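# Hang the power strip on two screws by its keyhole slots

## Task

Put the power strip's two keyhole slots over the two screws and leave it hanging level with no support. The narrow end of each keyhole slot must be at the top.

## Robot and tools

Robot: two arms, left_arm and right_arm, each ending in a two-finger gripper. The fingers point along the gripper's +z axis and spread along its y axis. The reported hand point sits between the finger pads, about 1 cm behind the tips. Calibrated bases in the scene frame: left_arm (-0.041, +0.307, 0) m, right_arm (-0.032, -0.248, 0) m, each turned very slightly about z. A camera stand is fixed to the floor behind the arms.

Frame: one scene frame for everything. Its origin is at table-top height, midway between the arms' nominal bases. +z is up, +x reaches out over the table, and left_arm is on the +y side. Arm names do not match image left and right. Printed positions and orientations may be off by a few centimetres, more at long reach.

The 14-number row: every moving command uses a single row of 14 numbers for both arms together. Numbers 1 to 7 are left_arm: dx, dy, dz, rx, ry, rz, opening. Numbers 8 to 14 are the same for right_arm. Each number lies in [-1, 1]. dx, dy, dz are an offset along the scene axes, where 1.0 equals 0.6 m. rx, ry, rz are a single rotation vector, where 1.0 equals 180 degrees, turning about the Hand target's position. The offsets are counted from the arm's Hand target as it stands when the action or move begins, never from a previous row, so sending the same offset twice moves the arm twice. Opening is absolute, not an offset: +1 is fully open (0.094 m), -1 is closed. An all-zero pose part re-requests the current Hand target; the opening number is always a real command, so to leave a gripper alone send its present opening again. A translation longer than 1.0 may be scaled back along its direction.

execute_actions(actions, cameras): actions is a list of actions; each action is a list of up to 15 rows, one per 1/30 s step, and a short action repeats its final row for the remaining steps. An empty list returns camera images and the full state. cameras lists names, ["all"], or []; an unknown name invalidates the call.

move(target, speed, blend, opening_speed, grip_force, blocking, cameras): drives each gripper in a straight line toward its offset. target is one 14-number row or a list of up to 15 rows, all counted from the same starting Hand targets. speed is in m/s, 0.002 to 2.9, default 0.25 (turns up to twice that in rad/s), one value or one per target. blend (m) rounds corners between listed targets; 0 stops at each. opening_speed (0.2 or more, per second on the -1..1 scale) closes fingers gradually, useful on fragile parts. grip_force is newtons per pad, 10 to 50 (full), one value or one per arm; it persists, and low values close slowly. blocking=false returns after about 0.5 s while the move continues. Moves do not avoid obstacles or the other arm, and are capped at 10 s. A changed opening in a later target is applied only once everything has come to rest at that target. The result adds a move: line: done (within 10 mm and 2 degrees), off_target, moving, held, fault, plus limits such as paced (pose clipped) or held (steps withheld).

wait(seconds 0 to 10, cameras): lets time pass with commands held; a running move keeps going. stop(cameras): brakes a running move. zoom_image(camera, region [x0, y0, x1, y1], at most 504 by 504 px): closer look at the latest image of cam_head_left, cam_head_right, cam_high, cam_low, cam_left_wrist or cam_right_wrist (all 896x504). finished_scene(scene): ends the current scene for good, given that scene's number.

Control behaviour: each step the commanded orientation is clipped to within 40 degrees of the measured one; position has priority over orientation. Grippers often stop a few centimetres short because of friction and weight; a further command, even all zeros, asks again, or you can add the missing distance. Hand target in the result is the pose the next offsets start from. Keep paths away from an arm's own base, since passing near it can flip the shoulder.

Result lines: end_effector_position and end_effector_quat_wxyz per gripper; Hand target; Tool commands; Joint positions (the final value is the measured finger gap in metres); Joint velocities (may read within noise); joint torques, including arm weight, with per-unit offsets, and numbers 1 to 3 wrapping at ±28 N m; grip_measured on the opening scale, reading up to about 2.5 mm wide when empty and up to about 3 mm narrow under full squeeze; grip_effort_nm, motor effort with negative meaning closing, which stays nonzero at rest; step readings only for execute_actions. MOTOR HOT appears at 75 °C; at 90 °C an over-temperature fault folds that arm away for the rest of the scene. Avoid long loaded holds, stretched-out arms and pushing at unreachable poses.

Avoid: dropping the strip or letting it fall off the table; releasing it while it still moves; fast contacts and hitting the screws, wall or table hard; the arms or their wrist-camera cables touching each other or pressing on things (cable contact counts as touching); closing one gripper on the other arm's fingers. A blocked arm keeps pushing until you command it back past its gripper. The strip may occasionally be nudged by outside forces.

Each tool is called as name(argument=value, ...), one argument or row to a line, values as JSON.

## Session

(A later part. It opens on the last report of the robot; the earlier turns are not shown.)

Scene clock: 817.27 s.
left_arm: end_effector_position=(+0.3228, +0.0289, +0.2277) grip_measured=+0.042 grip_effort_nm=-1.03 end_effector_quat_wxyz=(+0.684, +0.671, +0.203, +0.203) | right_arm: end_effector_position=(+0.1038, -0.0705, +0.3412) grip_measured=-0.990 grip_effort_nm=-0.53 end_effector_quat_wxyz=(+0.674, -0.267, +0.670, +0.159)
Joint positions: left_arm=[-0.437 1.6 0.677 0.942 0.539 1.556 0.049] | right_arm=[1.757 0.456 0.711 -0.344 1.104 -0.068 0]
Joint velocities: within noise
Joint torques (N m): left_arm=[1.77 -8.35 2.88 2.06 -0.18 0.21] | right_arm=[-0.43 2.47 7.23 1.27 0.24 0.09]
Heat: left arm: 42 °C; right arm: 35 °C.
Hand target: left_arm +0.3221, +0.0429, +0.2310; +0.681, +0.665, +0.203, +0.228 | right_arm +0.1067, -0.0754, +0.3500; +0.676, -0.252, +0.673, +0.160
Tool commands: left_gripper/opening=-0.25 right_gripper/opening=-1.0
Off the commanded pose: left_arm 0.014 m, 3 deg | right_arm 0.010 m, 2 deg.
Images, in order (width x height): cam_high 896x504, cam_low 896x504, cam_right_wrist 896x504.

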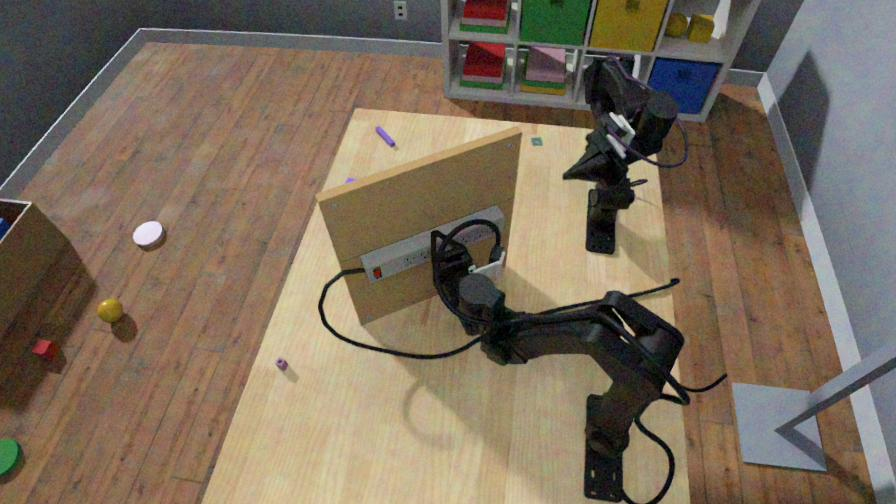

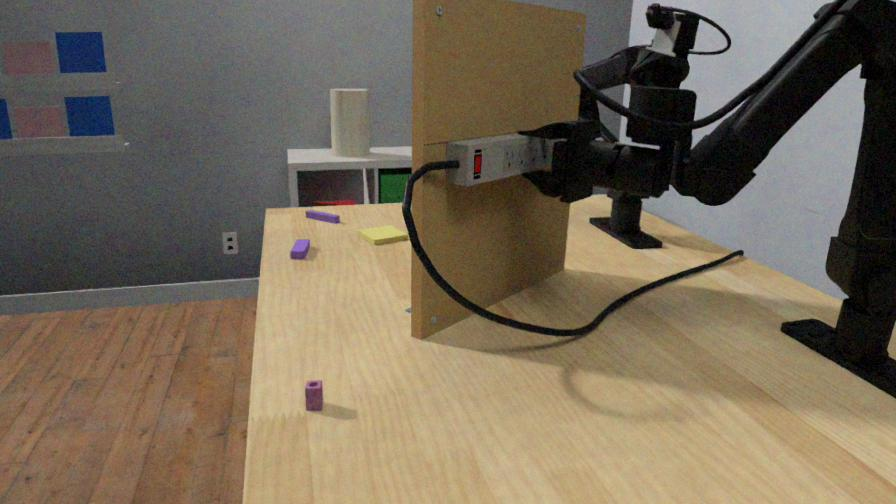

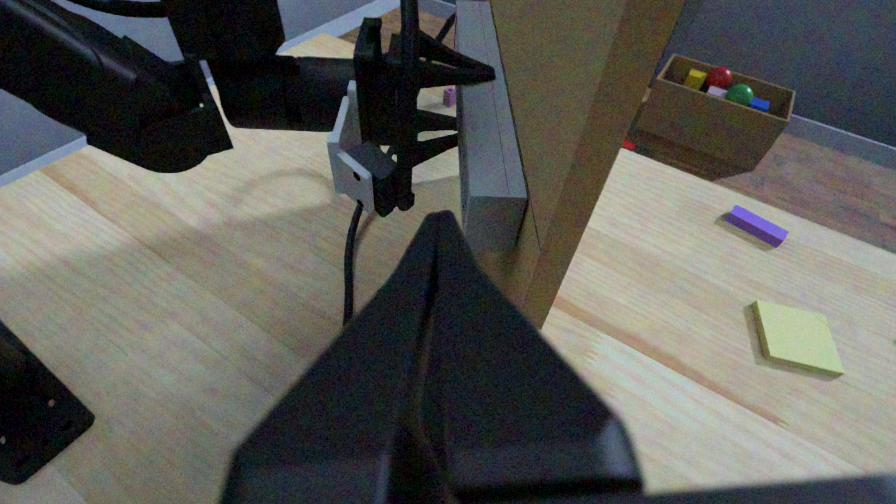

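move(
  target=[0.0093, -0.0138, 0.0, 0, 0, 0, -0.25, 0, 0, 0, 0, 0, 0, -1],
  speed=0.03,
  cameras=["cam_right_wrist", "cam_low"],
)

zoom_image(
  camera="cam_right_wrist",
  region=[450, 130, 590, 260],
)

zoom_image(
  camera="cam_low",
  region=[410, 100, 530, 190],
)

Scene clock: 819.43 s.
left_arm: end_effector_position=(+0.3229, +0.0289, +0.2278) grip_measured=+0.042 grip_effort_nm=-1.03 end_effector_quat_wxyz=(+0.683, +0.671, +0.203, +0.203) | right_arm: end_effector_position=(+0.1038, -0.0705, +0.3412) grip_measured=-0.990 grip_effort_nm=-0.53 end_effector_quat_wxyz=(+0.674, -0.267, +0.670, +0.159)
Joint positions: left_arm=[-0.438 1.6 0.677 0.942 0.536 1.556 0.049] | right_arm=[1.757 0.456 0.711 -0.344 1.104 -0.068 0]
Joint torques (N m): left_arm=[0.5 -6.05 4.97 2.05 -0.33 0.21] | right_arm=[-0.42 2.48 7.23 1.27 0.24 0.08]
Heat: left arm: 42 °C; right arm: 35 °C.
Hand target: left_arm +0.3278, +0.0347, +0.2311; +0.682, +0.665, +0.203, +0.228 | right_arm +0.1067, -0.0754, +0.3500; +0.676, -0.252, +0.673, +0.160
Off the commanded pose: left_arm 0.008 m, 3 deg | right_arm 0.010 m, 2 deg.
move: off_target (left_arm)
Images, in order (width x height): cam_low 896x504, cam_right_wrist 896x504.

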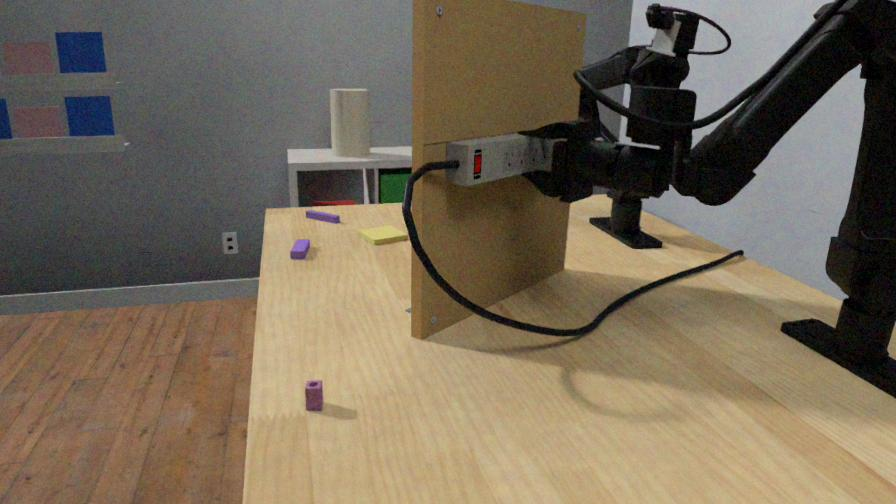

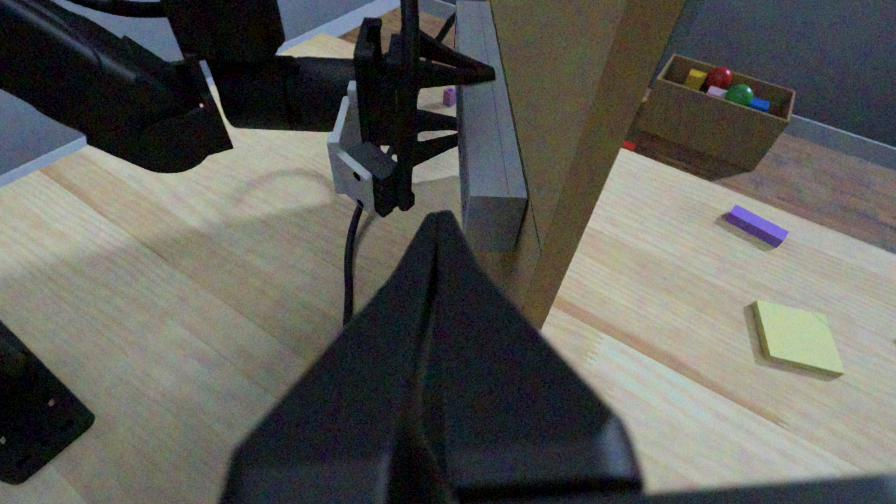

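Scaled by 3.600 from the camera's 896x504 image, which has a finer 1280x720 frame.

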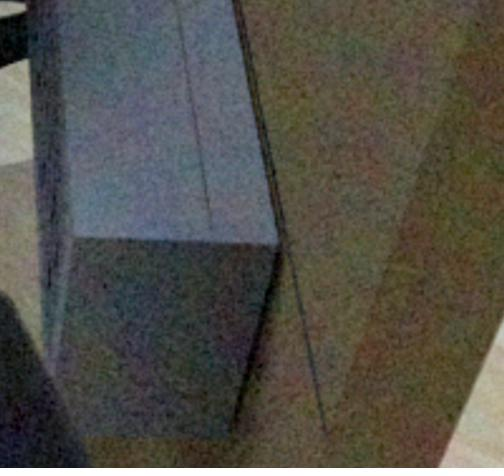

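Scaled by 4.200 from the camera's 896x504 image, which has a finer 1280x720 frame.

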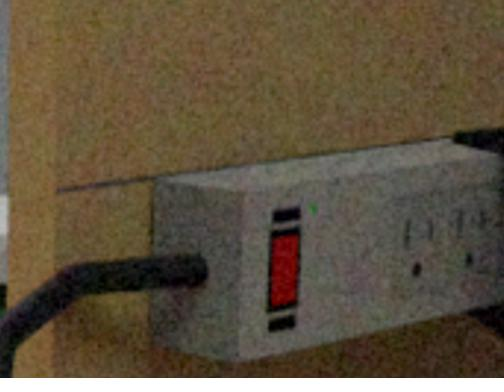

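move(
  target=[0.0, 0.0, 0.0, 0.0, 0.0, 0.0, 0.15, 0, 0, 0, 0, 0, 0, -1],
  opening_speed=0.25,
  speed=0.02,
  cameras=["cam_right_wrist", "cam_low", "cam_high"],
)

zoom_image(
  camera="cam_right_wrist",
  region=[440, 60, 590, 260],
)

zoom_image(
  camera="cam_low",
  region=[410, 100, 610, 210],
)

Scene clock: 823.67 s.
left_arm: end_effector_position=(+0.3262, +0.0310, +0.2289) grip_measured=+0.147 grip_effort_nm=0.17 end_effector_quat_wxyz=(+0.680, +0.669, +0.203, +0.219) | right_arm: end_effector_position=(+0.1038, -0.0705, +0.3412) grip_measured=-0.990 grip_effort_nm=-0.53 end_effector_quat_wxyz=(+0.674, -0.267, +0.670, +0.159)
Joint positions: left_arm=[-0.439 1.6 0.677 0.947 0.513 1.577 0.054] | right_arm=[1.757 0.456 0.711 -0.344 1.104 -0.068 0]
Joint torques (N m): left_arm=[0.53 -5.96 5 2.02 -0.08 0.01] | right_arm=[-0.4 2.41 7.21 1.29 0.22 0.1]
Heat: left arm: 42 °C; right arm: 35 °C.
Hand target: left_arm +0.3277, +0.0346, +0.2310; +0.681, +0.665, +0.203, +0.228 | right_arm +0.1067, -0.0754, +0.3500; +0.676, -0.252, +0.673, +0.160
Off the commanded pose: left_arm 0.005 m, 1 deg | right_arm 0.010 m, 2 deg.
move: done
Images, in order (width x height): cam_high 896x504, cam_low 896x504, cam_right_wrist 896x504.

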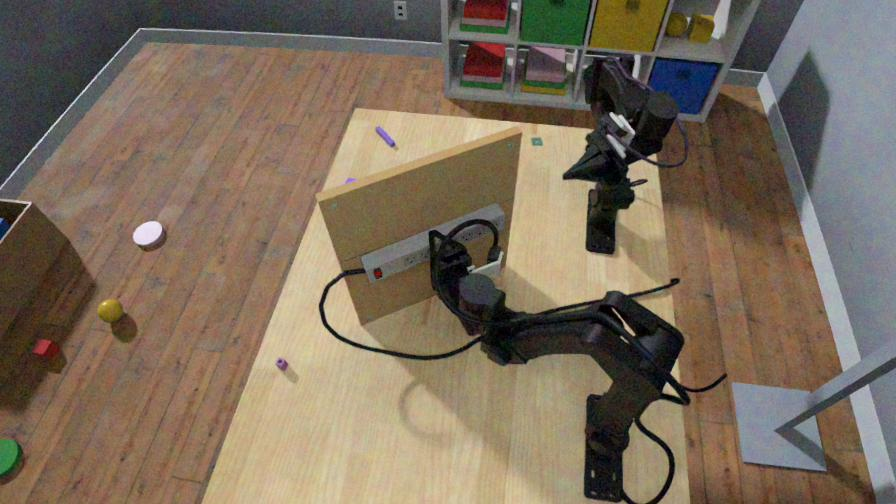

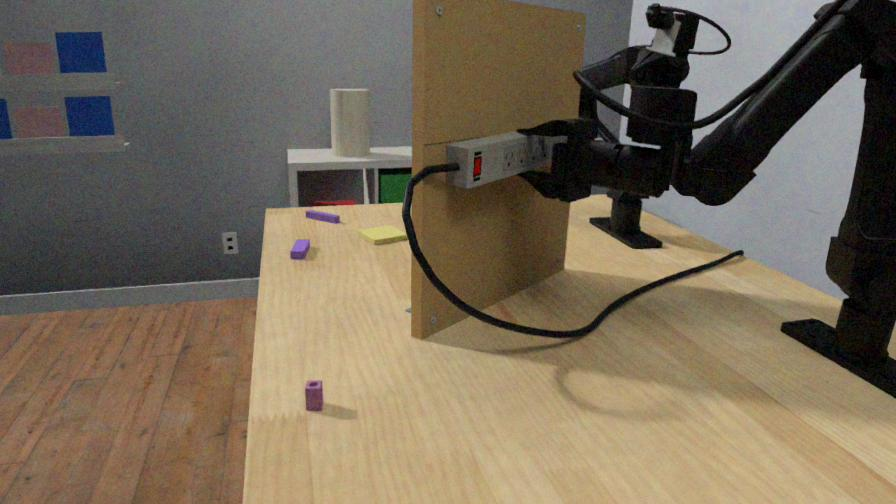

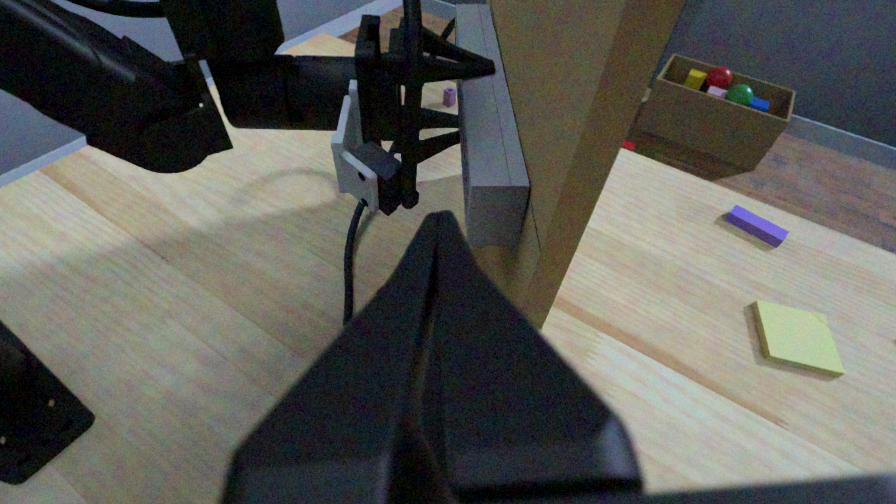

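Scaled by 2.520 from the camera's 896x504 image, which has a finer 1280x720 frame.

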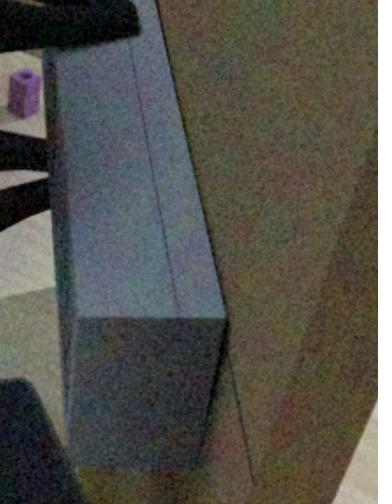

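Scaled by 2.520 from the camera's 896x504 image, which has a finer 1280x720 frame.

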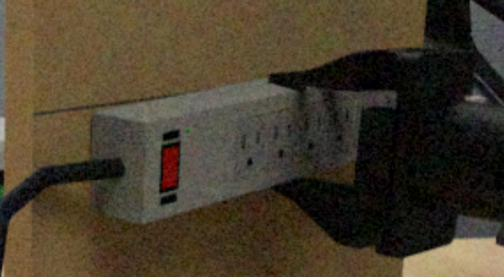

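zoom_image(
  camera="cam_high",
  region=[330, 180, 530, 300],
)

zoom_image(
  camera="cam_low",
  region=[410, 110, 560, 200],
)

zoom_image(
  camera="cam_right_wrist",
  region=[450, 130, 590, 260],
)

Scaled by 2.520 from the camera's 896x504 image, which has a finer 1280x720 frame.

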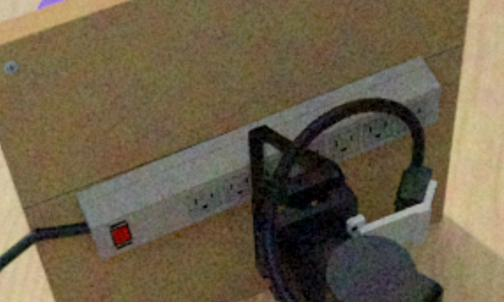

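Scaled by 3.360 from the camera's 896x504 image, which has a finer 1280x720 frame.

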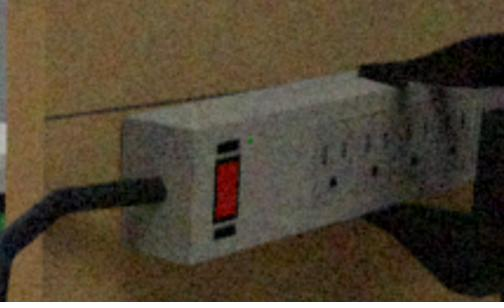

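Scaled by 3.600 from the camera's 896x504 image, which has a finer 1280x720 frame.

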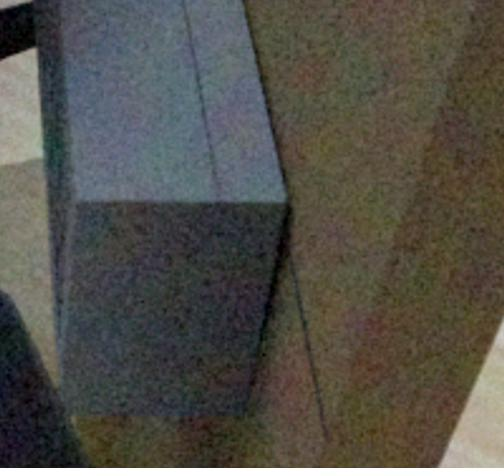

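move(
  target=[0.0, 0.0, 0.0, 0.0, 0.0, 0.0, 0.4, 0, 0, 0, 0, 0, 0, -1],
  opening_speed=0.2,
  speed=0.02,
  cameras=["cam_right_wrist", "cam_low", "cam_high"],
)

zoom_image(
  camera="cam_right_wrist",
  region=[450, 130, 590, 260],
)

zoom_image(
  camera="cam_low",
  region=[410, 110, 560, 200],
)

zoom_image(
  camera="cam_high",
  region=[330, 180, 530, 300],
)

Scene clock: 831.47 s.
left_arm: end_effector_position=(+0.3263, +0.0311, +0.2289) grip_measured=+0.397 grip_effort_nm=0.17 end_effector_quat_wxyz=(+0.680, +0.669, +0.203, +0.220) | right_arm: end_effector_position=(+0.1038, -0.0705, +0.3412) grip_measured=-0.990 grip_effort_nm=-0.53 end_effector_quat_wxyz=(+0.674, -0.267, +0.670, +0.159)
Joint positions: left_arm=[-0.439 1.6 0.677 0.947 0.512 1.577 0.066] | right_arm=[1.757 0.456 0.711 -0.344 1.104 -0.068 0]
Joint torques (N m): left_arm=[0.57 -5.96 4.97 2.01 -0.09 0.03] | right_arm=[-0.46 2.47 7.24 1.28 0.24 0.08]
Heat: left arm: 42 °C; right arm: 35 °C.
Hand target: left_arm +0.3277, +0.0346, +0.2310; +0.681, +0.665, +0.203, +0.228 | right_arm +0.1067, -0.0754, +0.3500; +0.676, -0.252, +0.673, +0.160
Off the commanded pose: left_arm 0.004 m, 1 deg | right_arm 0.010 m, 2 deg.
move: done
Images, in order (width x height): cam_high 896x504, cam_low 896x504, cam_right_wrist 896x504.

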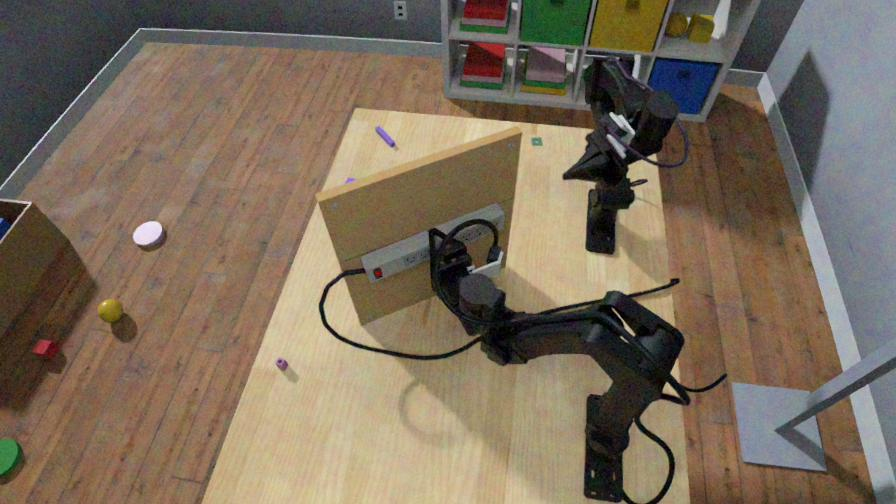

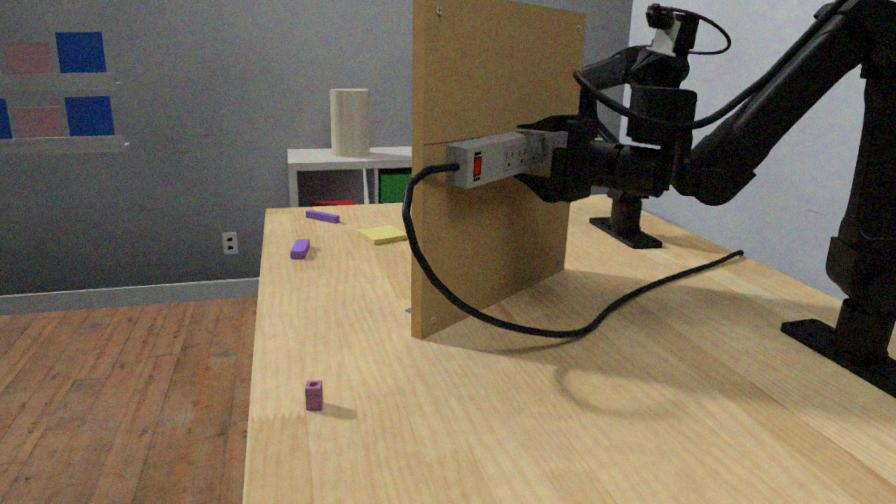

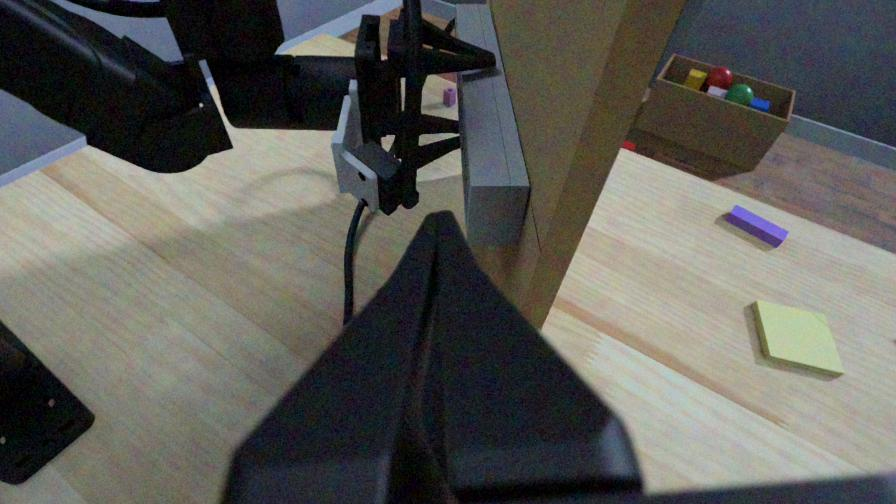

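Scaled by 3.600 from the camera's 896x504 image, which has a finer 1280x720 frame.

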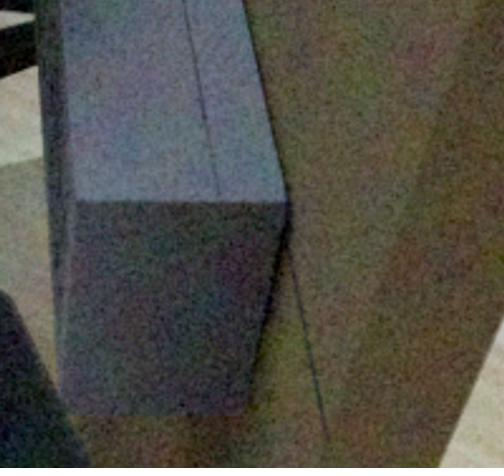

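Scaled by 3.360 from the camera's 896x504 image, which has a finer 1280x720 frame.

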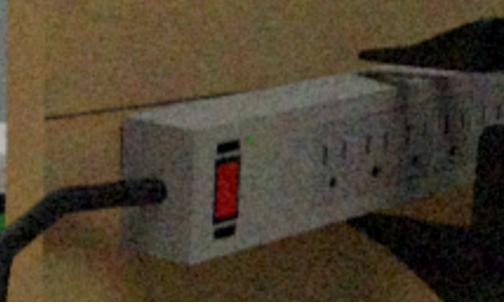

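Scaled by 2.520 from the camera's 896x504 image, which has a finer 1280x720 frame.

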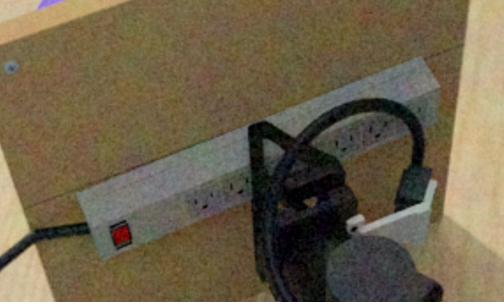

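zoom_image(
  camera="cam_high",
  region=[335, 230, 395, 290],
)

zoom_image(
  camera="cam_high",
  region=[460, 180, 520, 240],
)

zoom_image(
  camera="cam_low",
  region=[415, 120, 485, 170],
)

zoom_image(
  camera="cam_low",
  region=[470, 110, 540, 160],
)

Scaled by 8.400 from the camera's 896x504 image, which has a finer 1280x720 frame.

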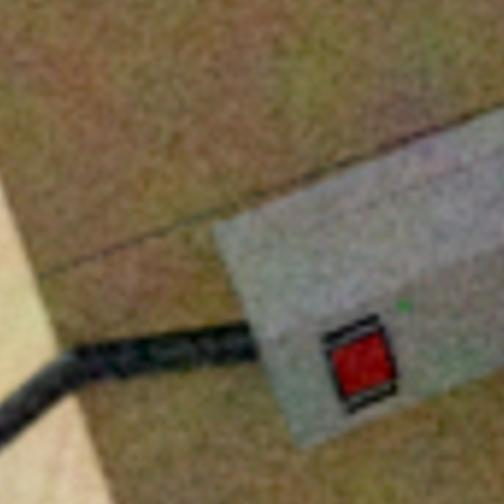

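Scaled by 8.400 from the camera's 896x504 image, which has a finer 1280x720 frame.

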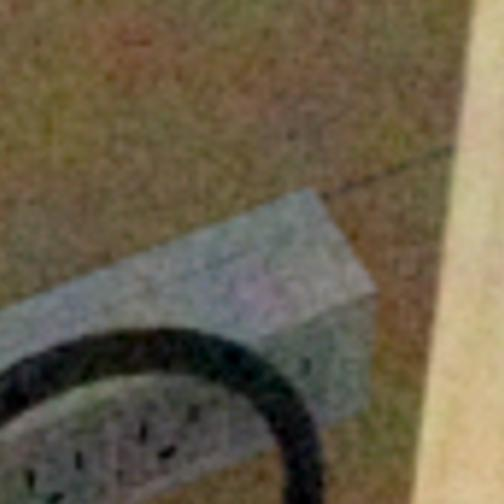

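Scaled by 7.200 from the camera's 896x504 image, which has a finer 1280x720 frame.

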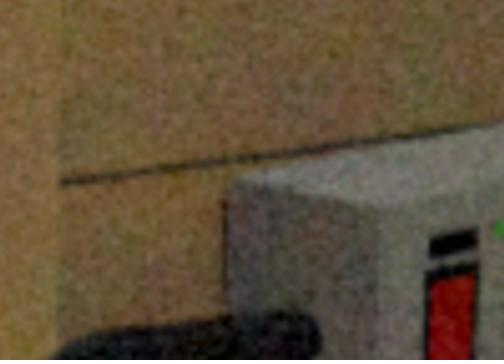

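Scaled by 7.200 from the camera's 896x504 image, which has a finer 1280x720 frame.

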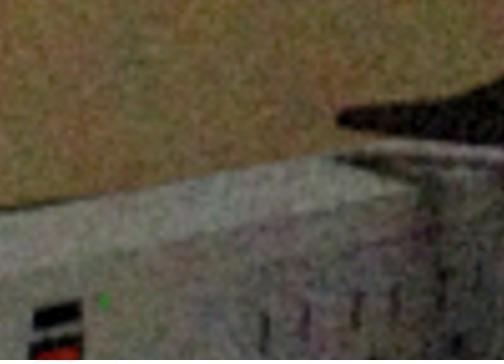

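wait(
  seconds=2,
  cameras=["cam_high", "cam_low", "cam_right_wrist"],
)

zoom_image(
  camera="cam_low",
  region=[415, 120, 485, 170],
)

zoom_image(
  camera="cam_right_wrist",
  region=[450, 130, 590, 260],
)

Scene clock: 842.70 s.
left_arm: end_effector_position=(+0.3263, +0.0311, +0.2289) grip_measured=+0.397 grip_effort_nm=0.17 end_effector_quat_wxyz=(+0.680, +0.669, +0.203, +0.220) | right_arm: end_effector_position=(+0.1038, -0.0705, +0.3412) grip_measured=-0.990 grip_effort_nm=-0.53 end_effector_quat_wxyz=(+0.674, -0.267, +0.670, +0.159)
Joint positions: left_arm=[-0.439 1.6 0.677 0.947 0.512 1.577 0.066] | right_arm=[1.757 0.456 0.711 -0.344 1.104 -0.068 0]
Joint torques (N m): left_arm=[0.55 -6 4.97 2.01 -0.09 0.01] | right_arm=[-0.39 2.48 7.24 1.27 0.23 0.09]
Heat: left arm: 42 °C; right arm: 35 °C.
Hand target: left_arm +0.3277, +0.0346, +0.2310; +0.681, +0.665, +0.203, +0.228 | right_arm +0.1067, -0.0754, +0.3500; +0.676, -0.252, +0.673, +0.160
Tool commands: left_gripper/opening=+0.4 right_gripper/opening=-1.0
Off the commanded pose: left_arm 0.004 m, 1 deg | right_arm 0.010 m, 2 deg.
wait: 2.00 s; at rest from the start
Images, in order (width x height): cam_high 896x504, cam_low 896x504, cam_right_wrist 896x504.

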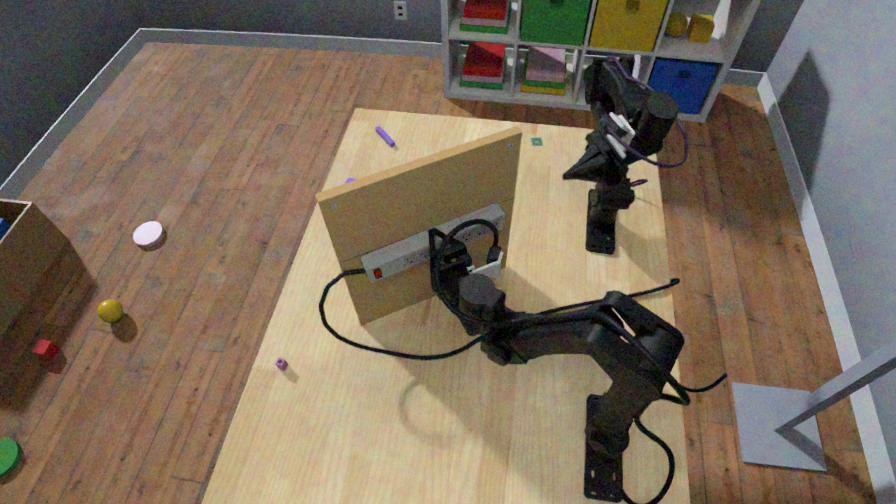

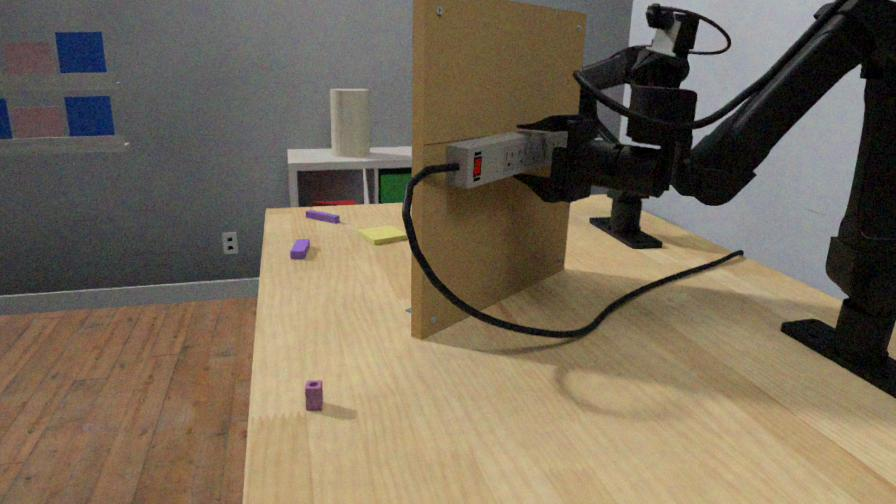

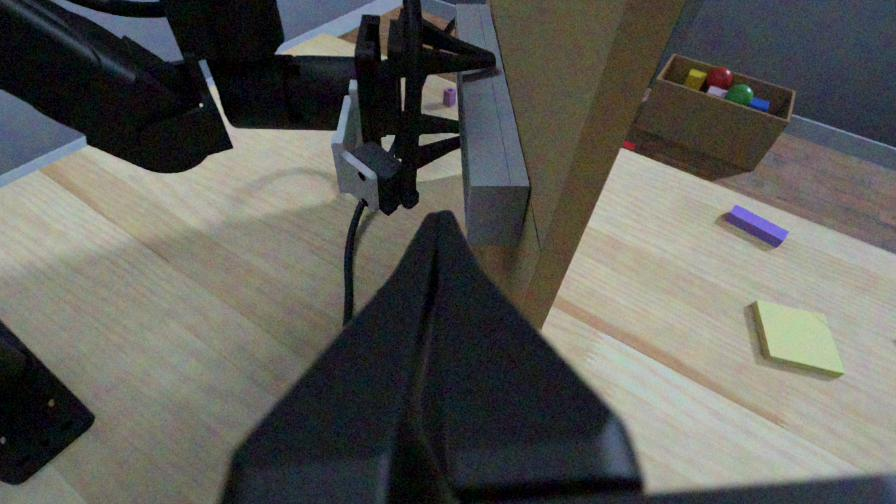

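Scaled by 7.200 from the camera's 896x504 image, which has a finer 1280x720 frame.

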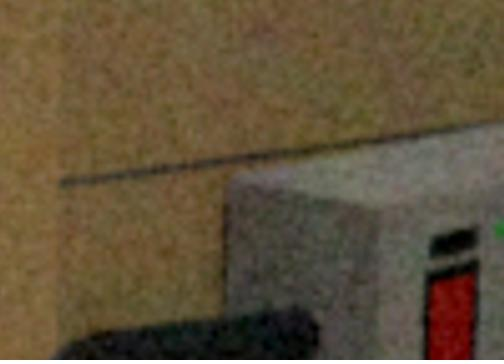

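Scaled by 3.600 from the camera's 896x504 image, which has a finer 1280x720 frame.

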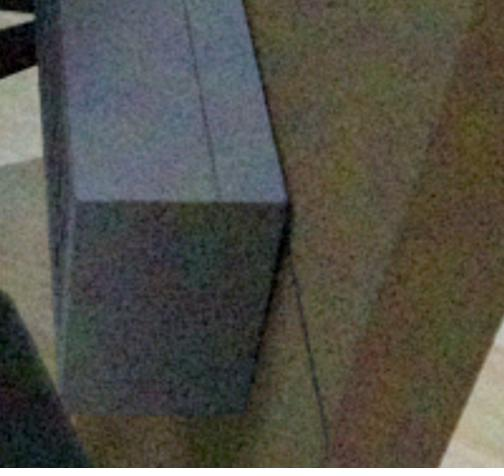

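move(
  target=[-0.0019, 0.0028, -0.02, 0, 0, 0, 0.4, 0, 0, 0, 0, 0, 0, -1],
  speed=0.02,
  cameras=["cam_low"],
)

zoom_image(
  camera="cam_low",
  region=[410, 110, 560, 200],
)

Scene clock: 846.07 s.
left_arm: end_effector_position=(+0.3231, +0.0330, +0.2330) grip_measured=+0.397 grip_effort_nm=0.17 end_effector_quat_wxyz=(+0.688, +0.660, +0.194, +0.229) | right_arm: end_effector_position=(+0.1038, -0.0705, +0.3412) grip_measured=-0.990 grip_effort_nm=-0.52 end_effector_quat_wxyz=(+0.674, -0.267, +0.670, +0.159)
Joint positions: left_arm=[-0.438 1.6 0.656 1.005 0.512 1.577 0.066] | right_arm=[1.757 0.456 0.711 -0.344 1.104 -0.068 0]
Joint torques (N m): left_arm=[0.77 -3.73 4.29 2.01 -0.06 0.02] | right_arm=[-0.44 2.44 7.28 1.27 0.23 0.1]
Heat: left arm: 42 °C; right arm: 35 °C.
Hand target: left_arm +0.3266, +0.0363, +0.2190; +0.681, +0.665, +0.203, +0.228 | right_arm +0.1067, -0.0754, +0.3500; +0.676, -0.252, +0.673, +0.160
Off the commanded pose: left_arm 0.015 m, 1 deg | right_arm 0.010 m, 2 deg.
move: off_target (left_arm)
Images, in order (width x height): cam_low 896x504.

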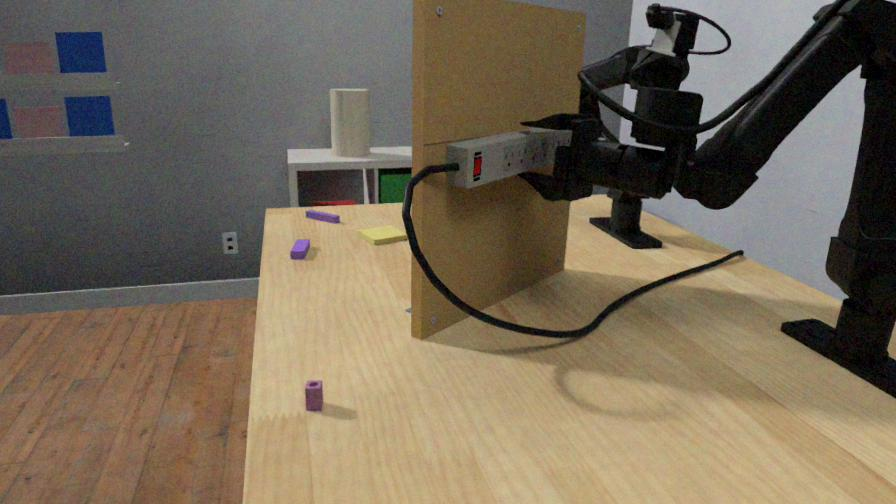

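Scaled by 3.360 from the camera's 896x504 image, which has a finer 1280x720 frame.

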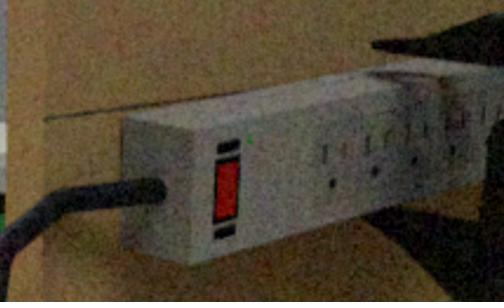

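move(
  target=[-0.0019, 0.0028, -0.0167, 0, 0, 0, 0.4, 0, 0, 0, 0, 0, 0, -1],
  speed=0.02,
  cameras=["cam_low"],
)

zoom_image(
  camera="cam_low",
  region=[410, 110, 560, 200],
)

Scene clock: 848.03 s.
left_arm: end_effector_position=(+0.3236, +0.0347, +0.2232) grip_measured=+0.397 grip_effort_nm=0.16 end_effector_quat_wxyz=(+0.689, +0.659, +0.194, +0.231) | right_arm: end_effector_position=(+0.1038, -0.0705, +0.3412) grip_measured=-0.990 grip_effort_nm=-0.53 end_effector_quat_wxyz=(+0.674, -0.267, +0.670, +0.159)
Joint positions: left_arm=[-0.434 1.633 0.634 1.063 0.512 1.577 0.066] | right_arm=[1.757 0.456 0.711 -0.344 1.104 -0.068 0]
Joint torques (N m): left_arm=[0.76 -4.04 3.95 1.97 -0.02 0.01] | right_arm=[-0.46 2.5 7.24 1.27 0.23 0.11]
Heat: left arm: 41 °C; right arm: 35 °C.
Hand target: left_arm +0.3254, +0.0380, +0.2088; +0.681, +0.665, +0.203, +0.228 | right_arm +0.1067, -0.0754, +0.3500; +0.676, -0.252, +0.673, +0.160
Off the commanded pose: left_arm 0.015 m, 2 deg | right_arm 0.010 m, 2 deg.
move: off_target (left_arm)
Images, in order (width x height): cam_low 896x504.

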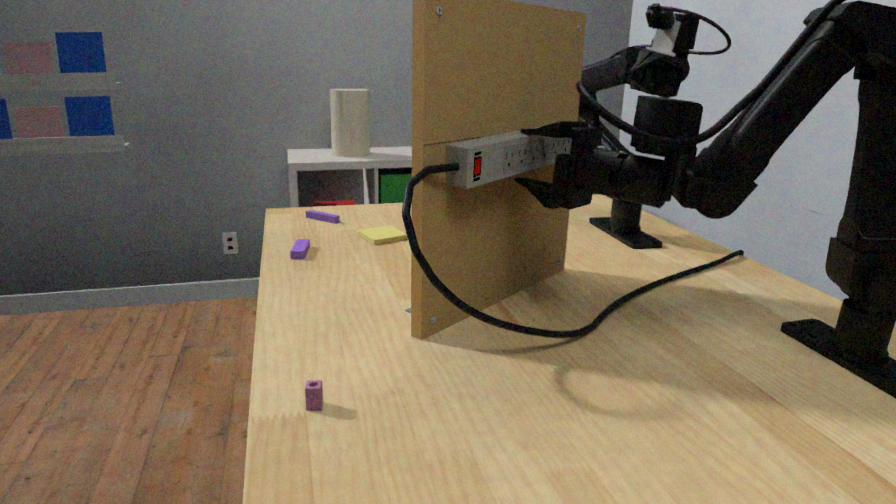

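Scaled by 3.360 from the camera's 896x504 image, which has a finer 1280x720 frame.

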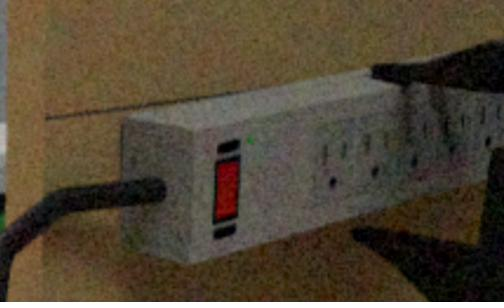

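move(
  target=[0.0, 0.0, -0.0167, 0, 0, 0, 0.4, 0, 0, 0, 0, 0, 0, -1],
  speed=0.02,
  cameras=["cam_low", "cam_high", "cam_right_wrist"],
)

zoom_image(
  camera="cam_low",
  region=[410, 110, 560, 200],
)

zoom_image(
  camera="cam_right_wrist",
  region=[450, 130, 590, 260],
)

Scene clock: 850.07 s.
left_arm: end_effector_position=(+0.3238, +0.0348, +0.2235) grip_measured=+0.397 grip_effort_nm=0.15 end_effector_quat_wxyz=(+0.697, +0.650, +0.185, +0.241) | right_arm: end_effector_position=(+0.1038, -0.0705, +0.3412) grip_measured=-0.990 grip_effort_nm=-0.53 end_effector_quat_wxyz=(+0.674, -0.267, +0.670, +0.159)
Joint positions: left_arm=[-0.434 1.662 0.623 1.139 0.511 1.577 0.066] | right_arm=[1.757 0.456 0.711 -0.344 1.104 -0.068 0]
Joint torques (N m): left_arm=[0.73 -3.82 3.43 1.7 -0.02 0.01] | right_arm=[-0.47 2.44 7.23 1.28 0.23 0.09]
Heat: left arm: 41 °C; right arm: 35 °C.
Hand target: left_arm +0.3254, +0.0380, +0.1991; +0.682, +0.665, +0.202, +0.228 | right_arm +0.1067, -0.0754, +0.3500; +0.676, -0.252, +0.673, +0.160
Off the commanded pose: left_arm 0.025 m, 4 deg | right_arm 0.010 m, 2 deg.
move: off_target (left_arm)
Images, in order (width x height): cam_high 896x504, cam_low 896x504, cam_right_wrist 896x504.

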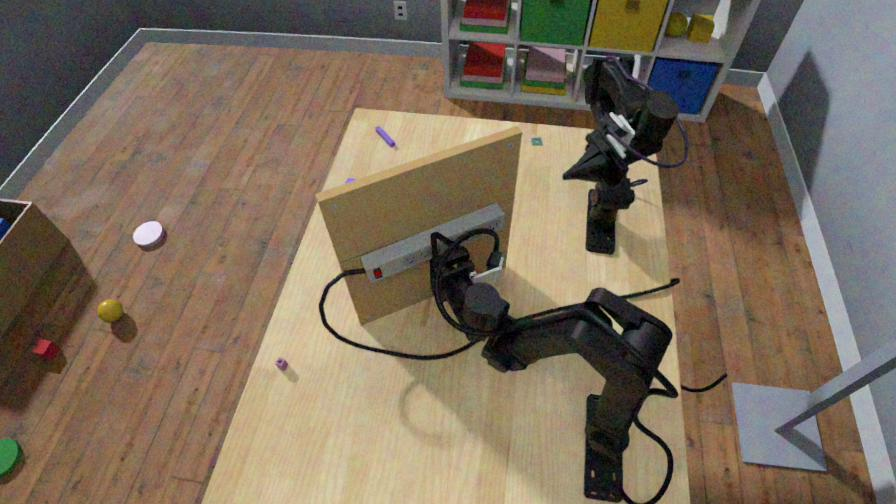

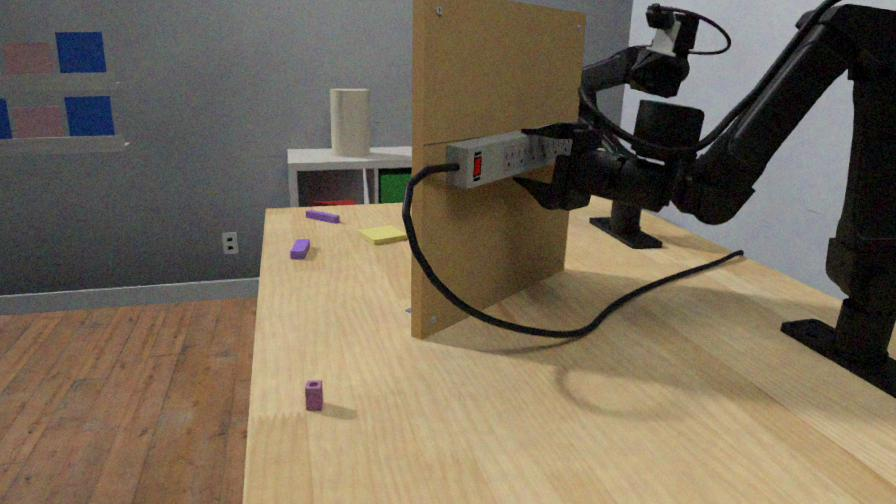

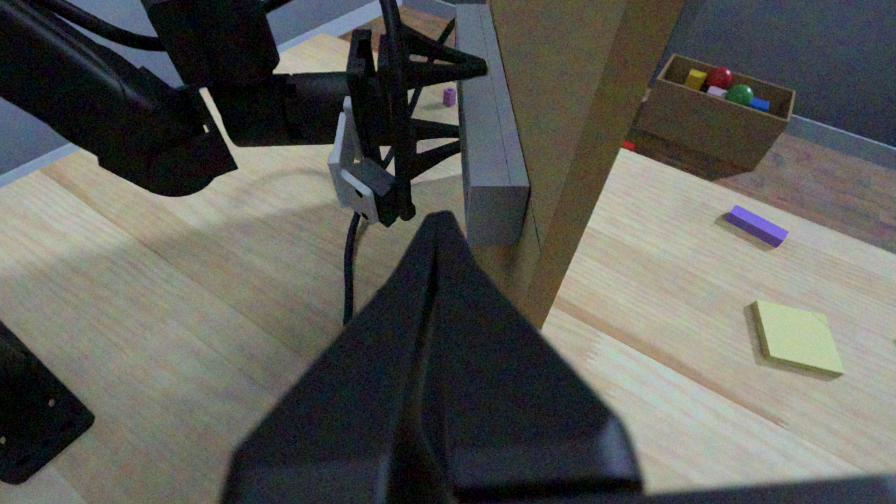

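Scaled by 3.360 from the camera's 896x504 image, which has a finer 1280x720 frame.

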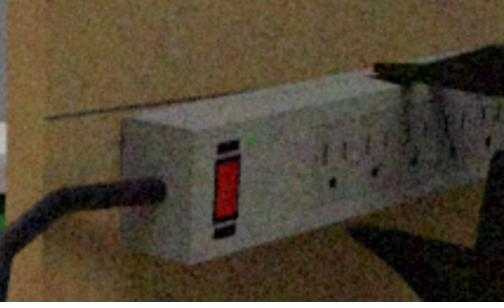

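Scaled by 3.600 from the camera's 896x504 image, which has a finer 1280x720 frame.

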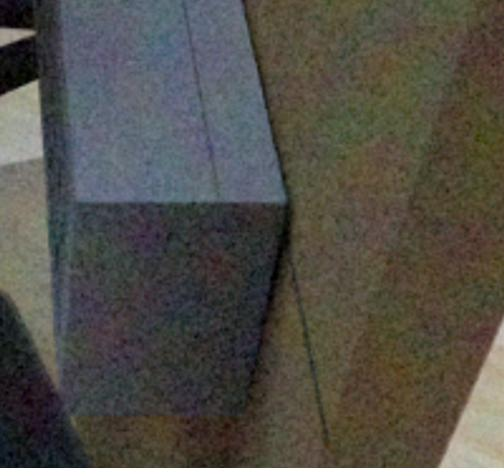

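move(
  target=[0.0, 0.0, -0.025, 0.0138, 0.0093, 0, 0.4, 0, 0, 0, 0, 0, 0, -1],
  speed=0.02,
  cameras=["cam_low", "cam_right_wrist"],
)

zoom_image(
  camera="cam_low",
  region=[410, 110, 560, 200],
)

zoom_image(
  camera="cam_right_wrist",
  region=[450, 130, 590, 260],
)

Scene clock: 870.87 s.
left_arm: end_effector_position=(+0.3235, +0.0353, +0.2206) grip_measured=+0.397 grip_effort_nm=0.14 end_effector_quat_wxyz=(+0.692, +0.654, +0.181, +0.247) | right_arm: end_effector_position=(+0.1038, -0.0705, +0.3412) grip_measured=-0.990 grip_effort_nm=-0.53 end_effector_quat_wxyz=(+0.674, -0.267, +0.670, +0.159)
Joint positions: left_arm=[-0.434 1.662 0.618 1.135 0.509 1.6 0.066] | right_arm=[1.757 0.456 0.711 -0.344 1.104 -0.068 0]
Joint torques (N m): left_arm=[0.72 -3.77 3.25 1.23 0.02 0.06] | right_arm=[-0.43 2.51 7.17 1.29 0.21 0.07]
Heat: left arm: 38 °C; right arm: 35 °C.
Hand target: left_arm +0.3255, +0.0380, +0.1841; +0.664, +0.683, +0.208, +0.223 | right_arm +0.1067, -0.0754, +0.3500; +0.676, -0.252, +0.673, +0.160
Off the commanded pose: left_arm 0.037 m, 6 deg | right_arm 0.010 m, 2 deg.
move: off_target (left_arm)
Images, in order (width x height): cam_low 896x504, cam_right_wrist 896x504.

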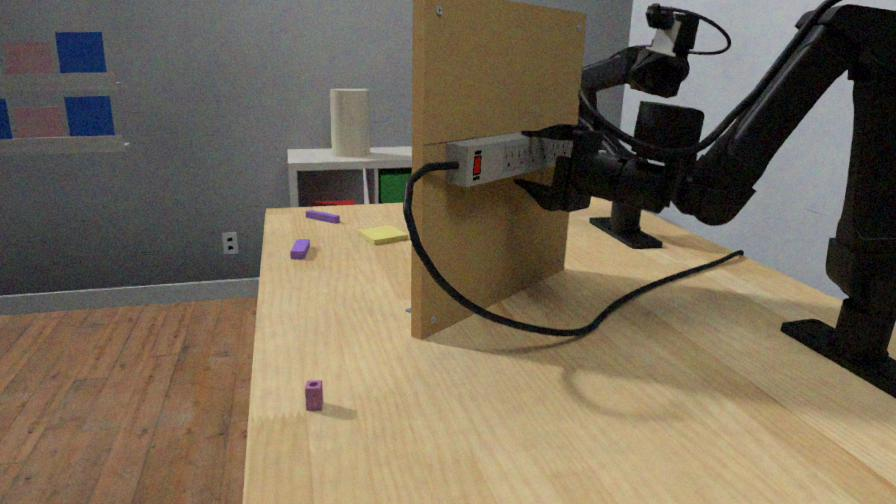

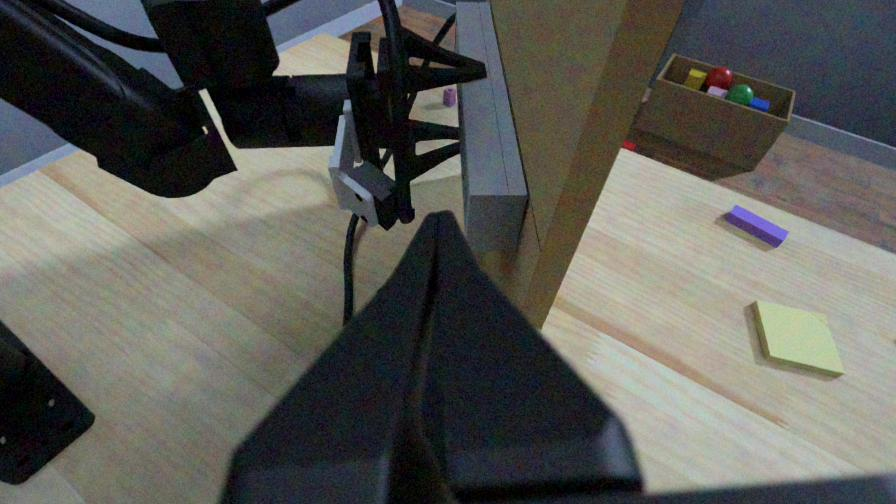

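Scaled by 3.360 from the camera's 896x504 image, which has a finer 1280x720 frame.

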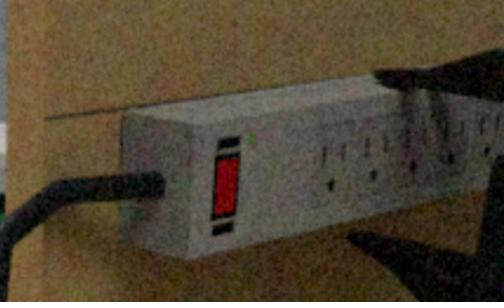

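Scaled by 3.600 from the camera's 896x504 image, which has a finer 1280x720 frame.

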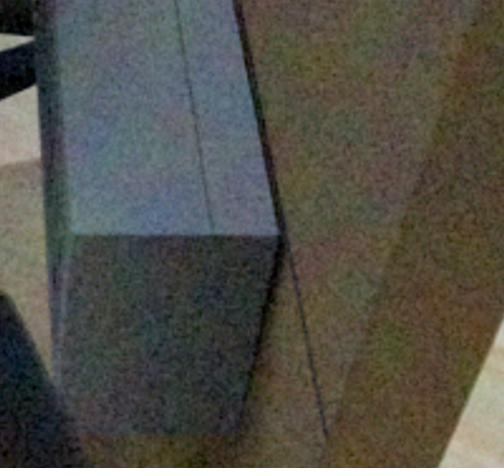

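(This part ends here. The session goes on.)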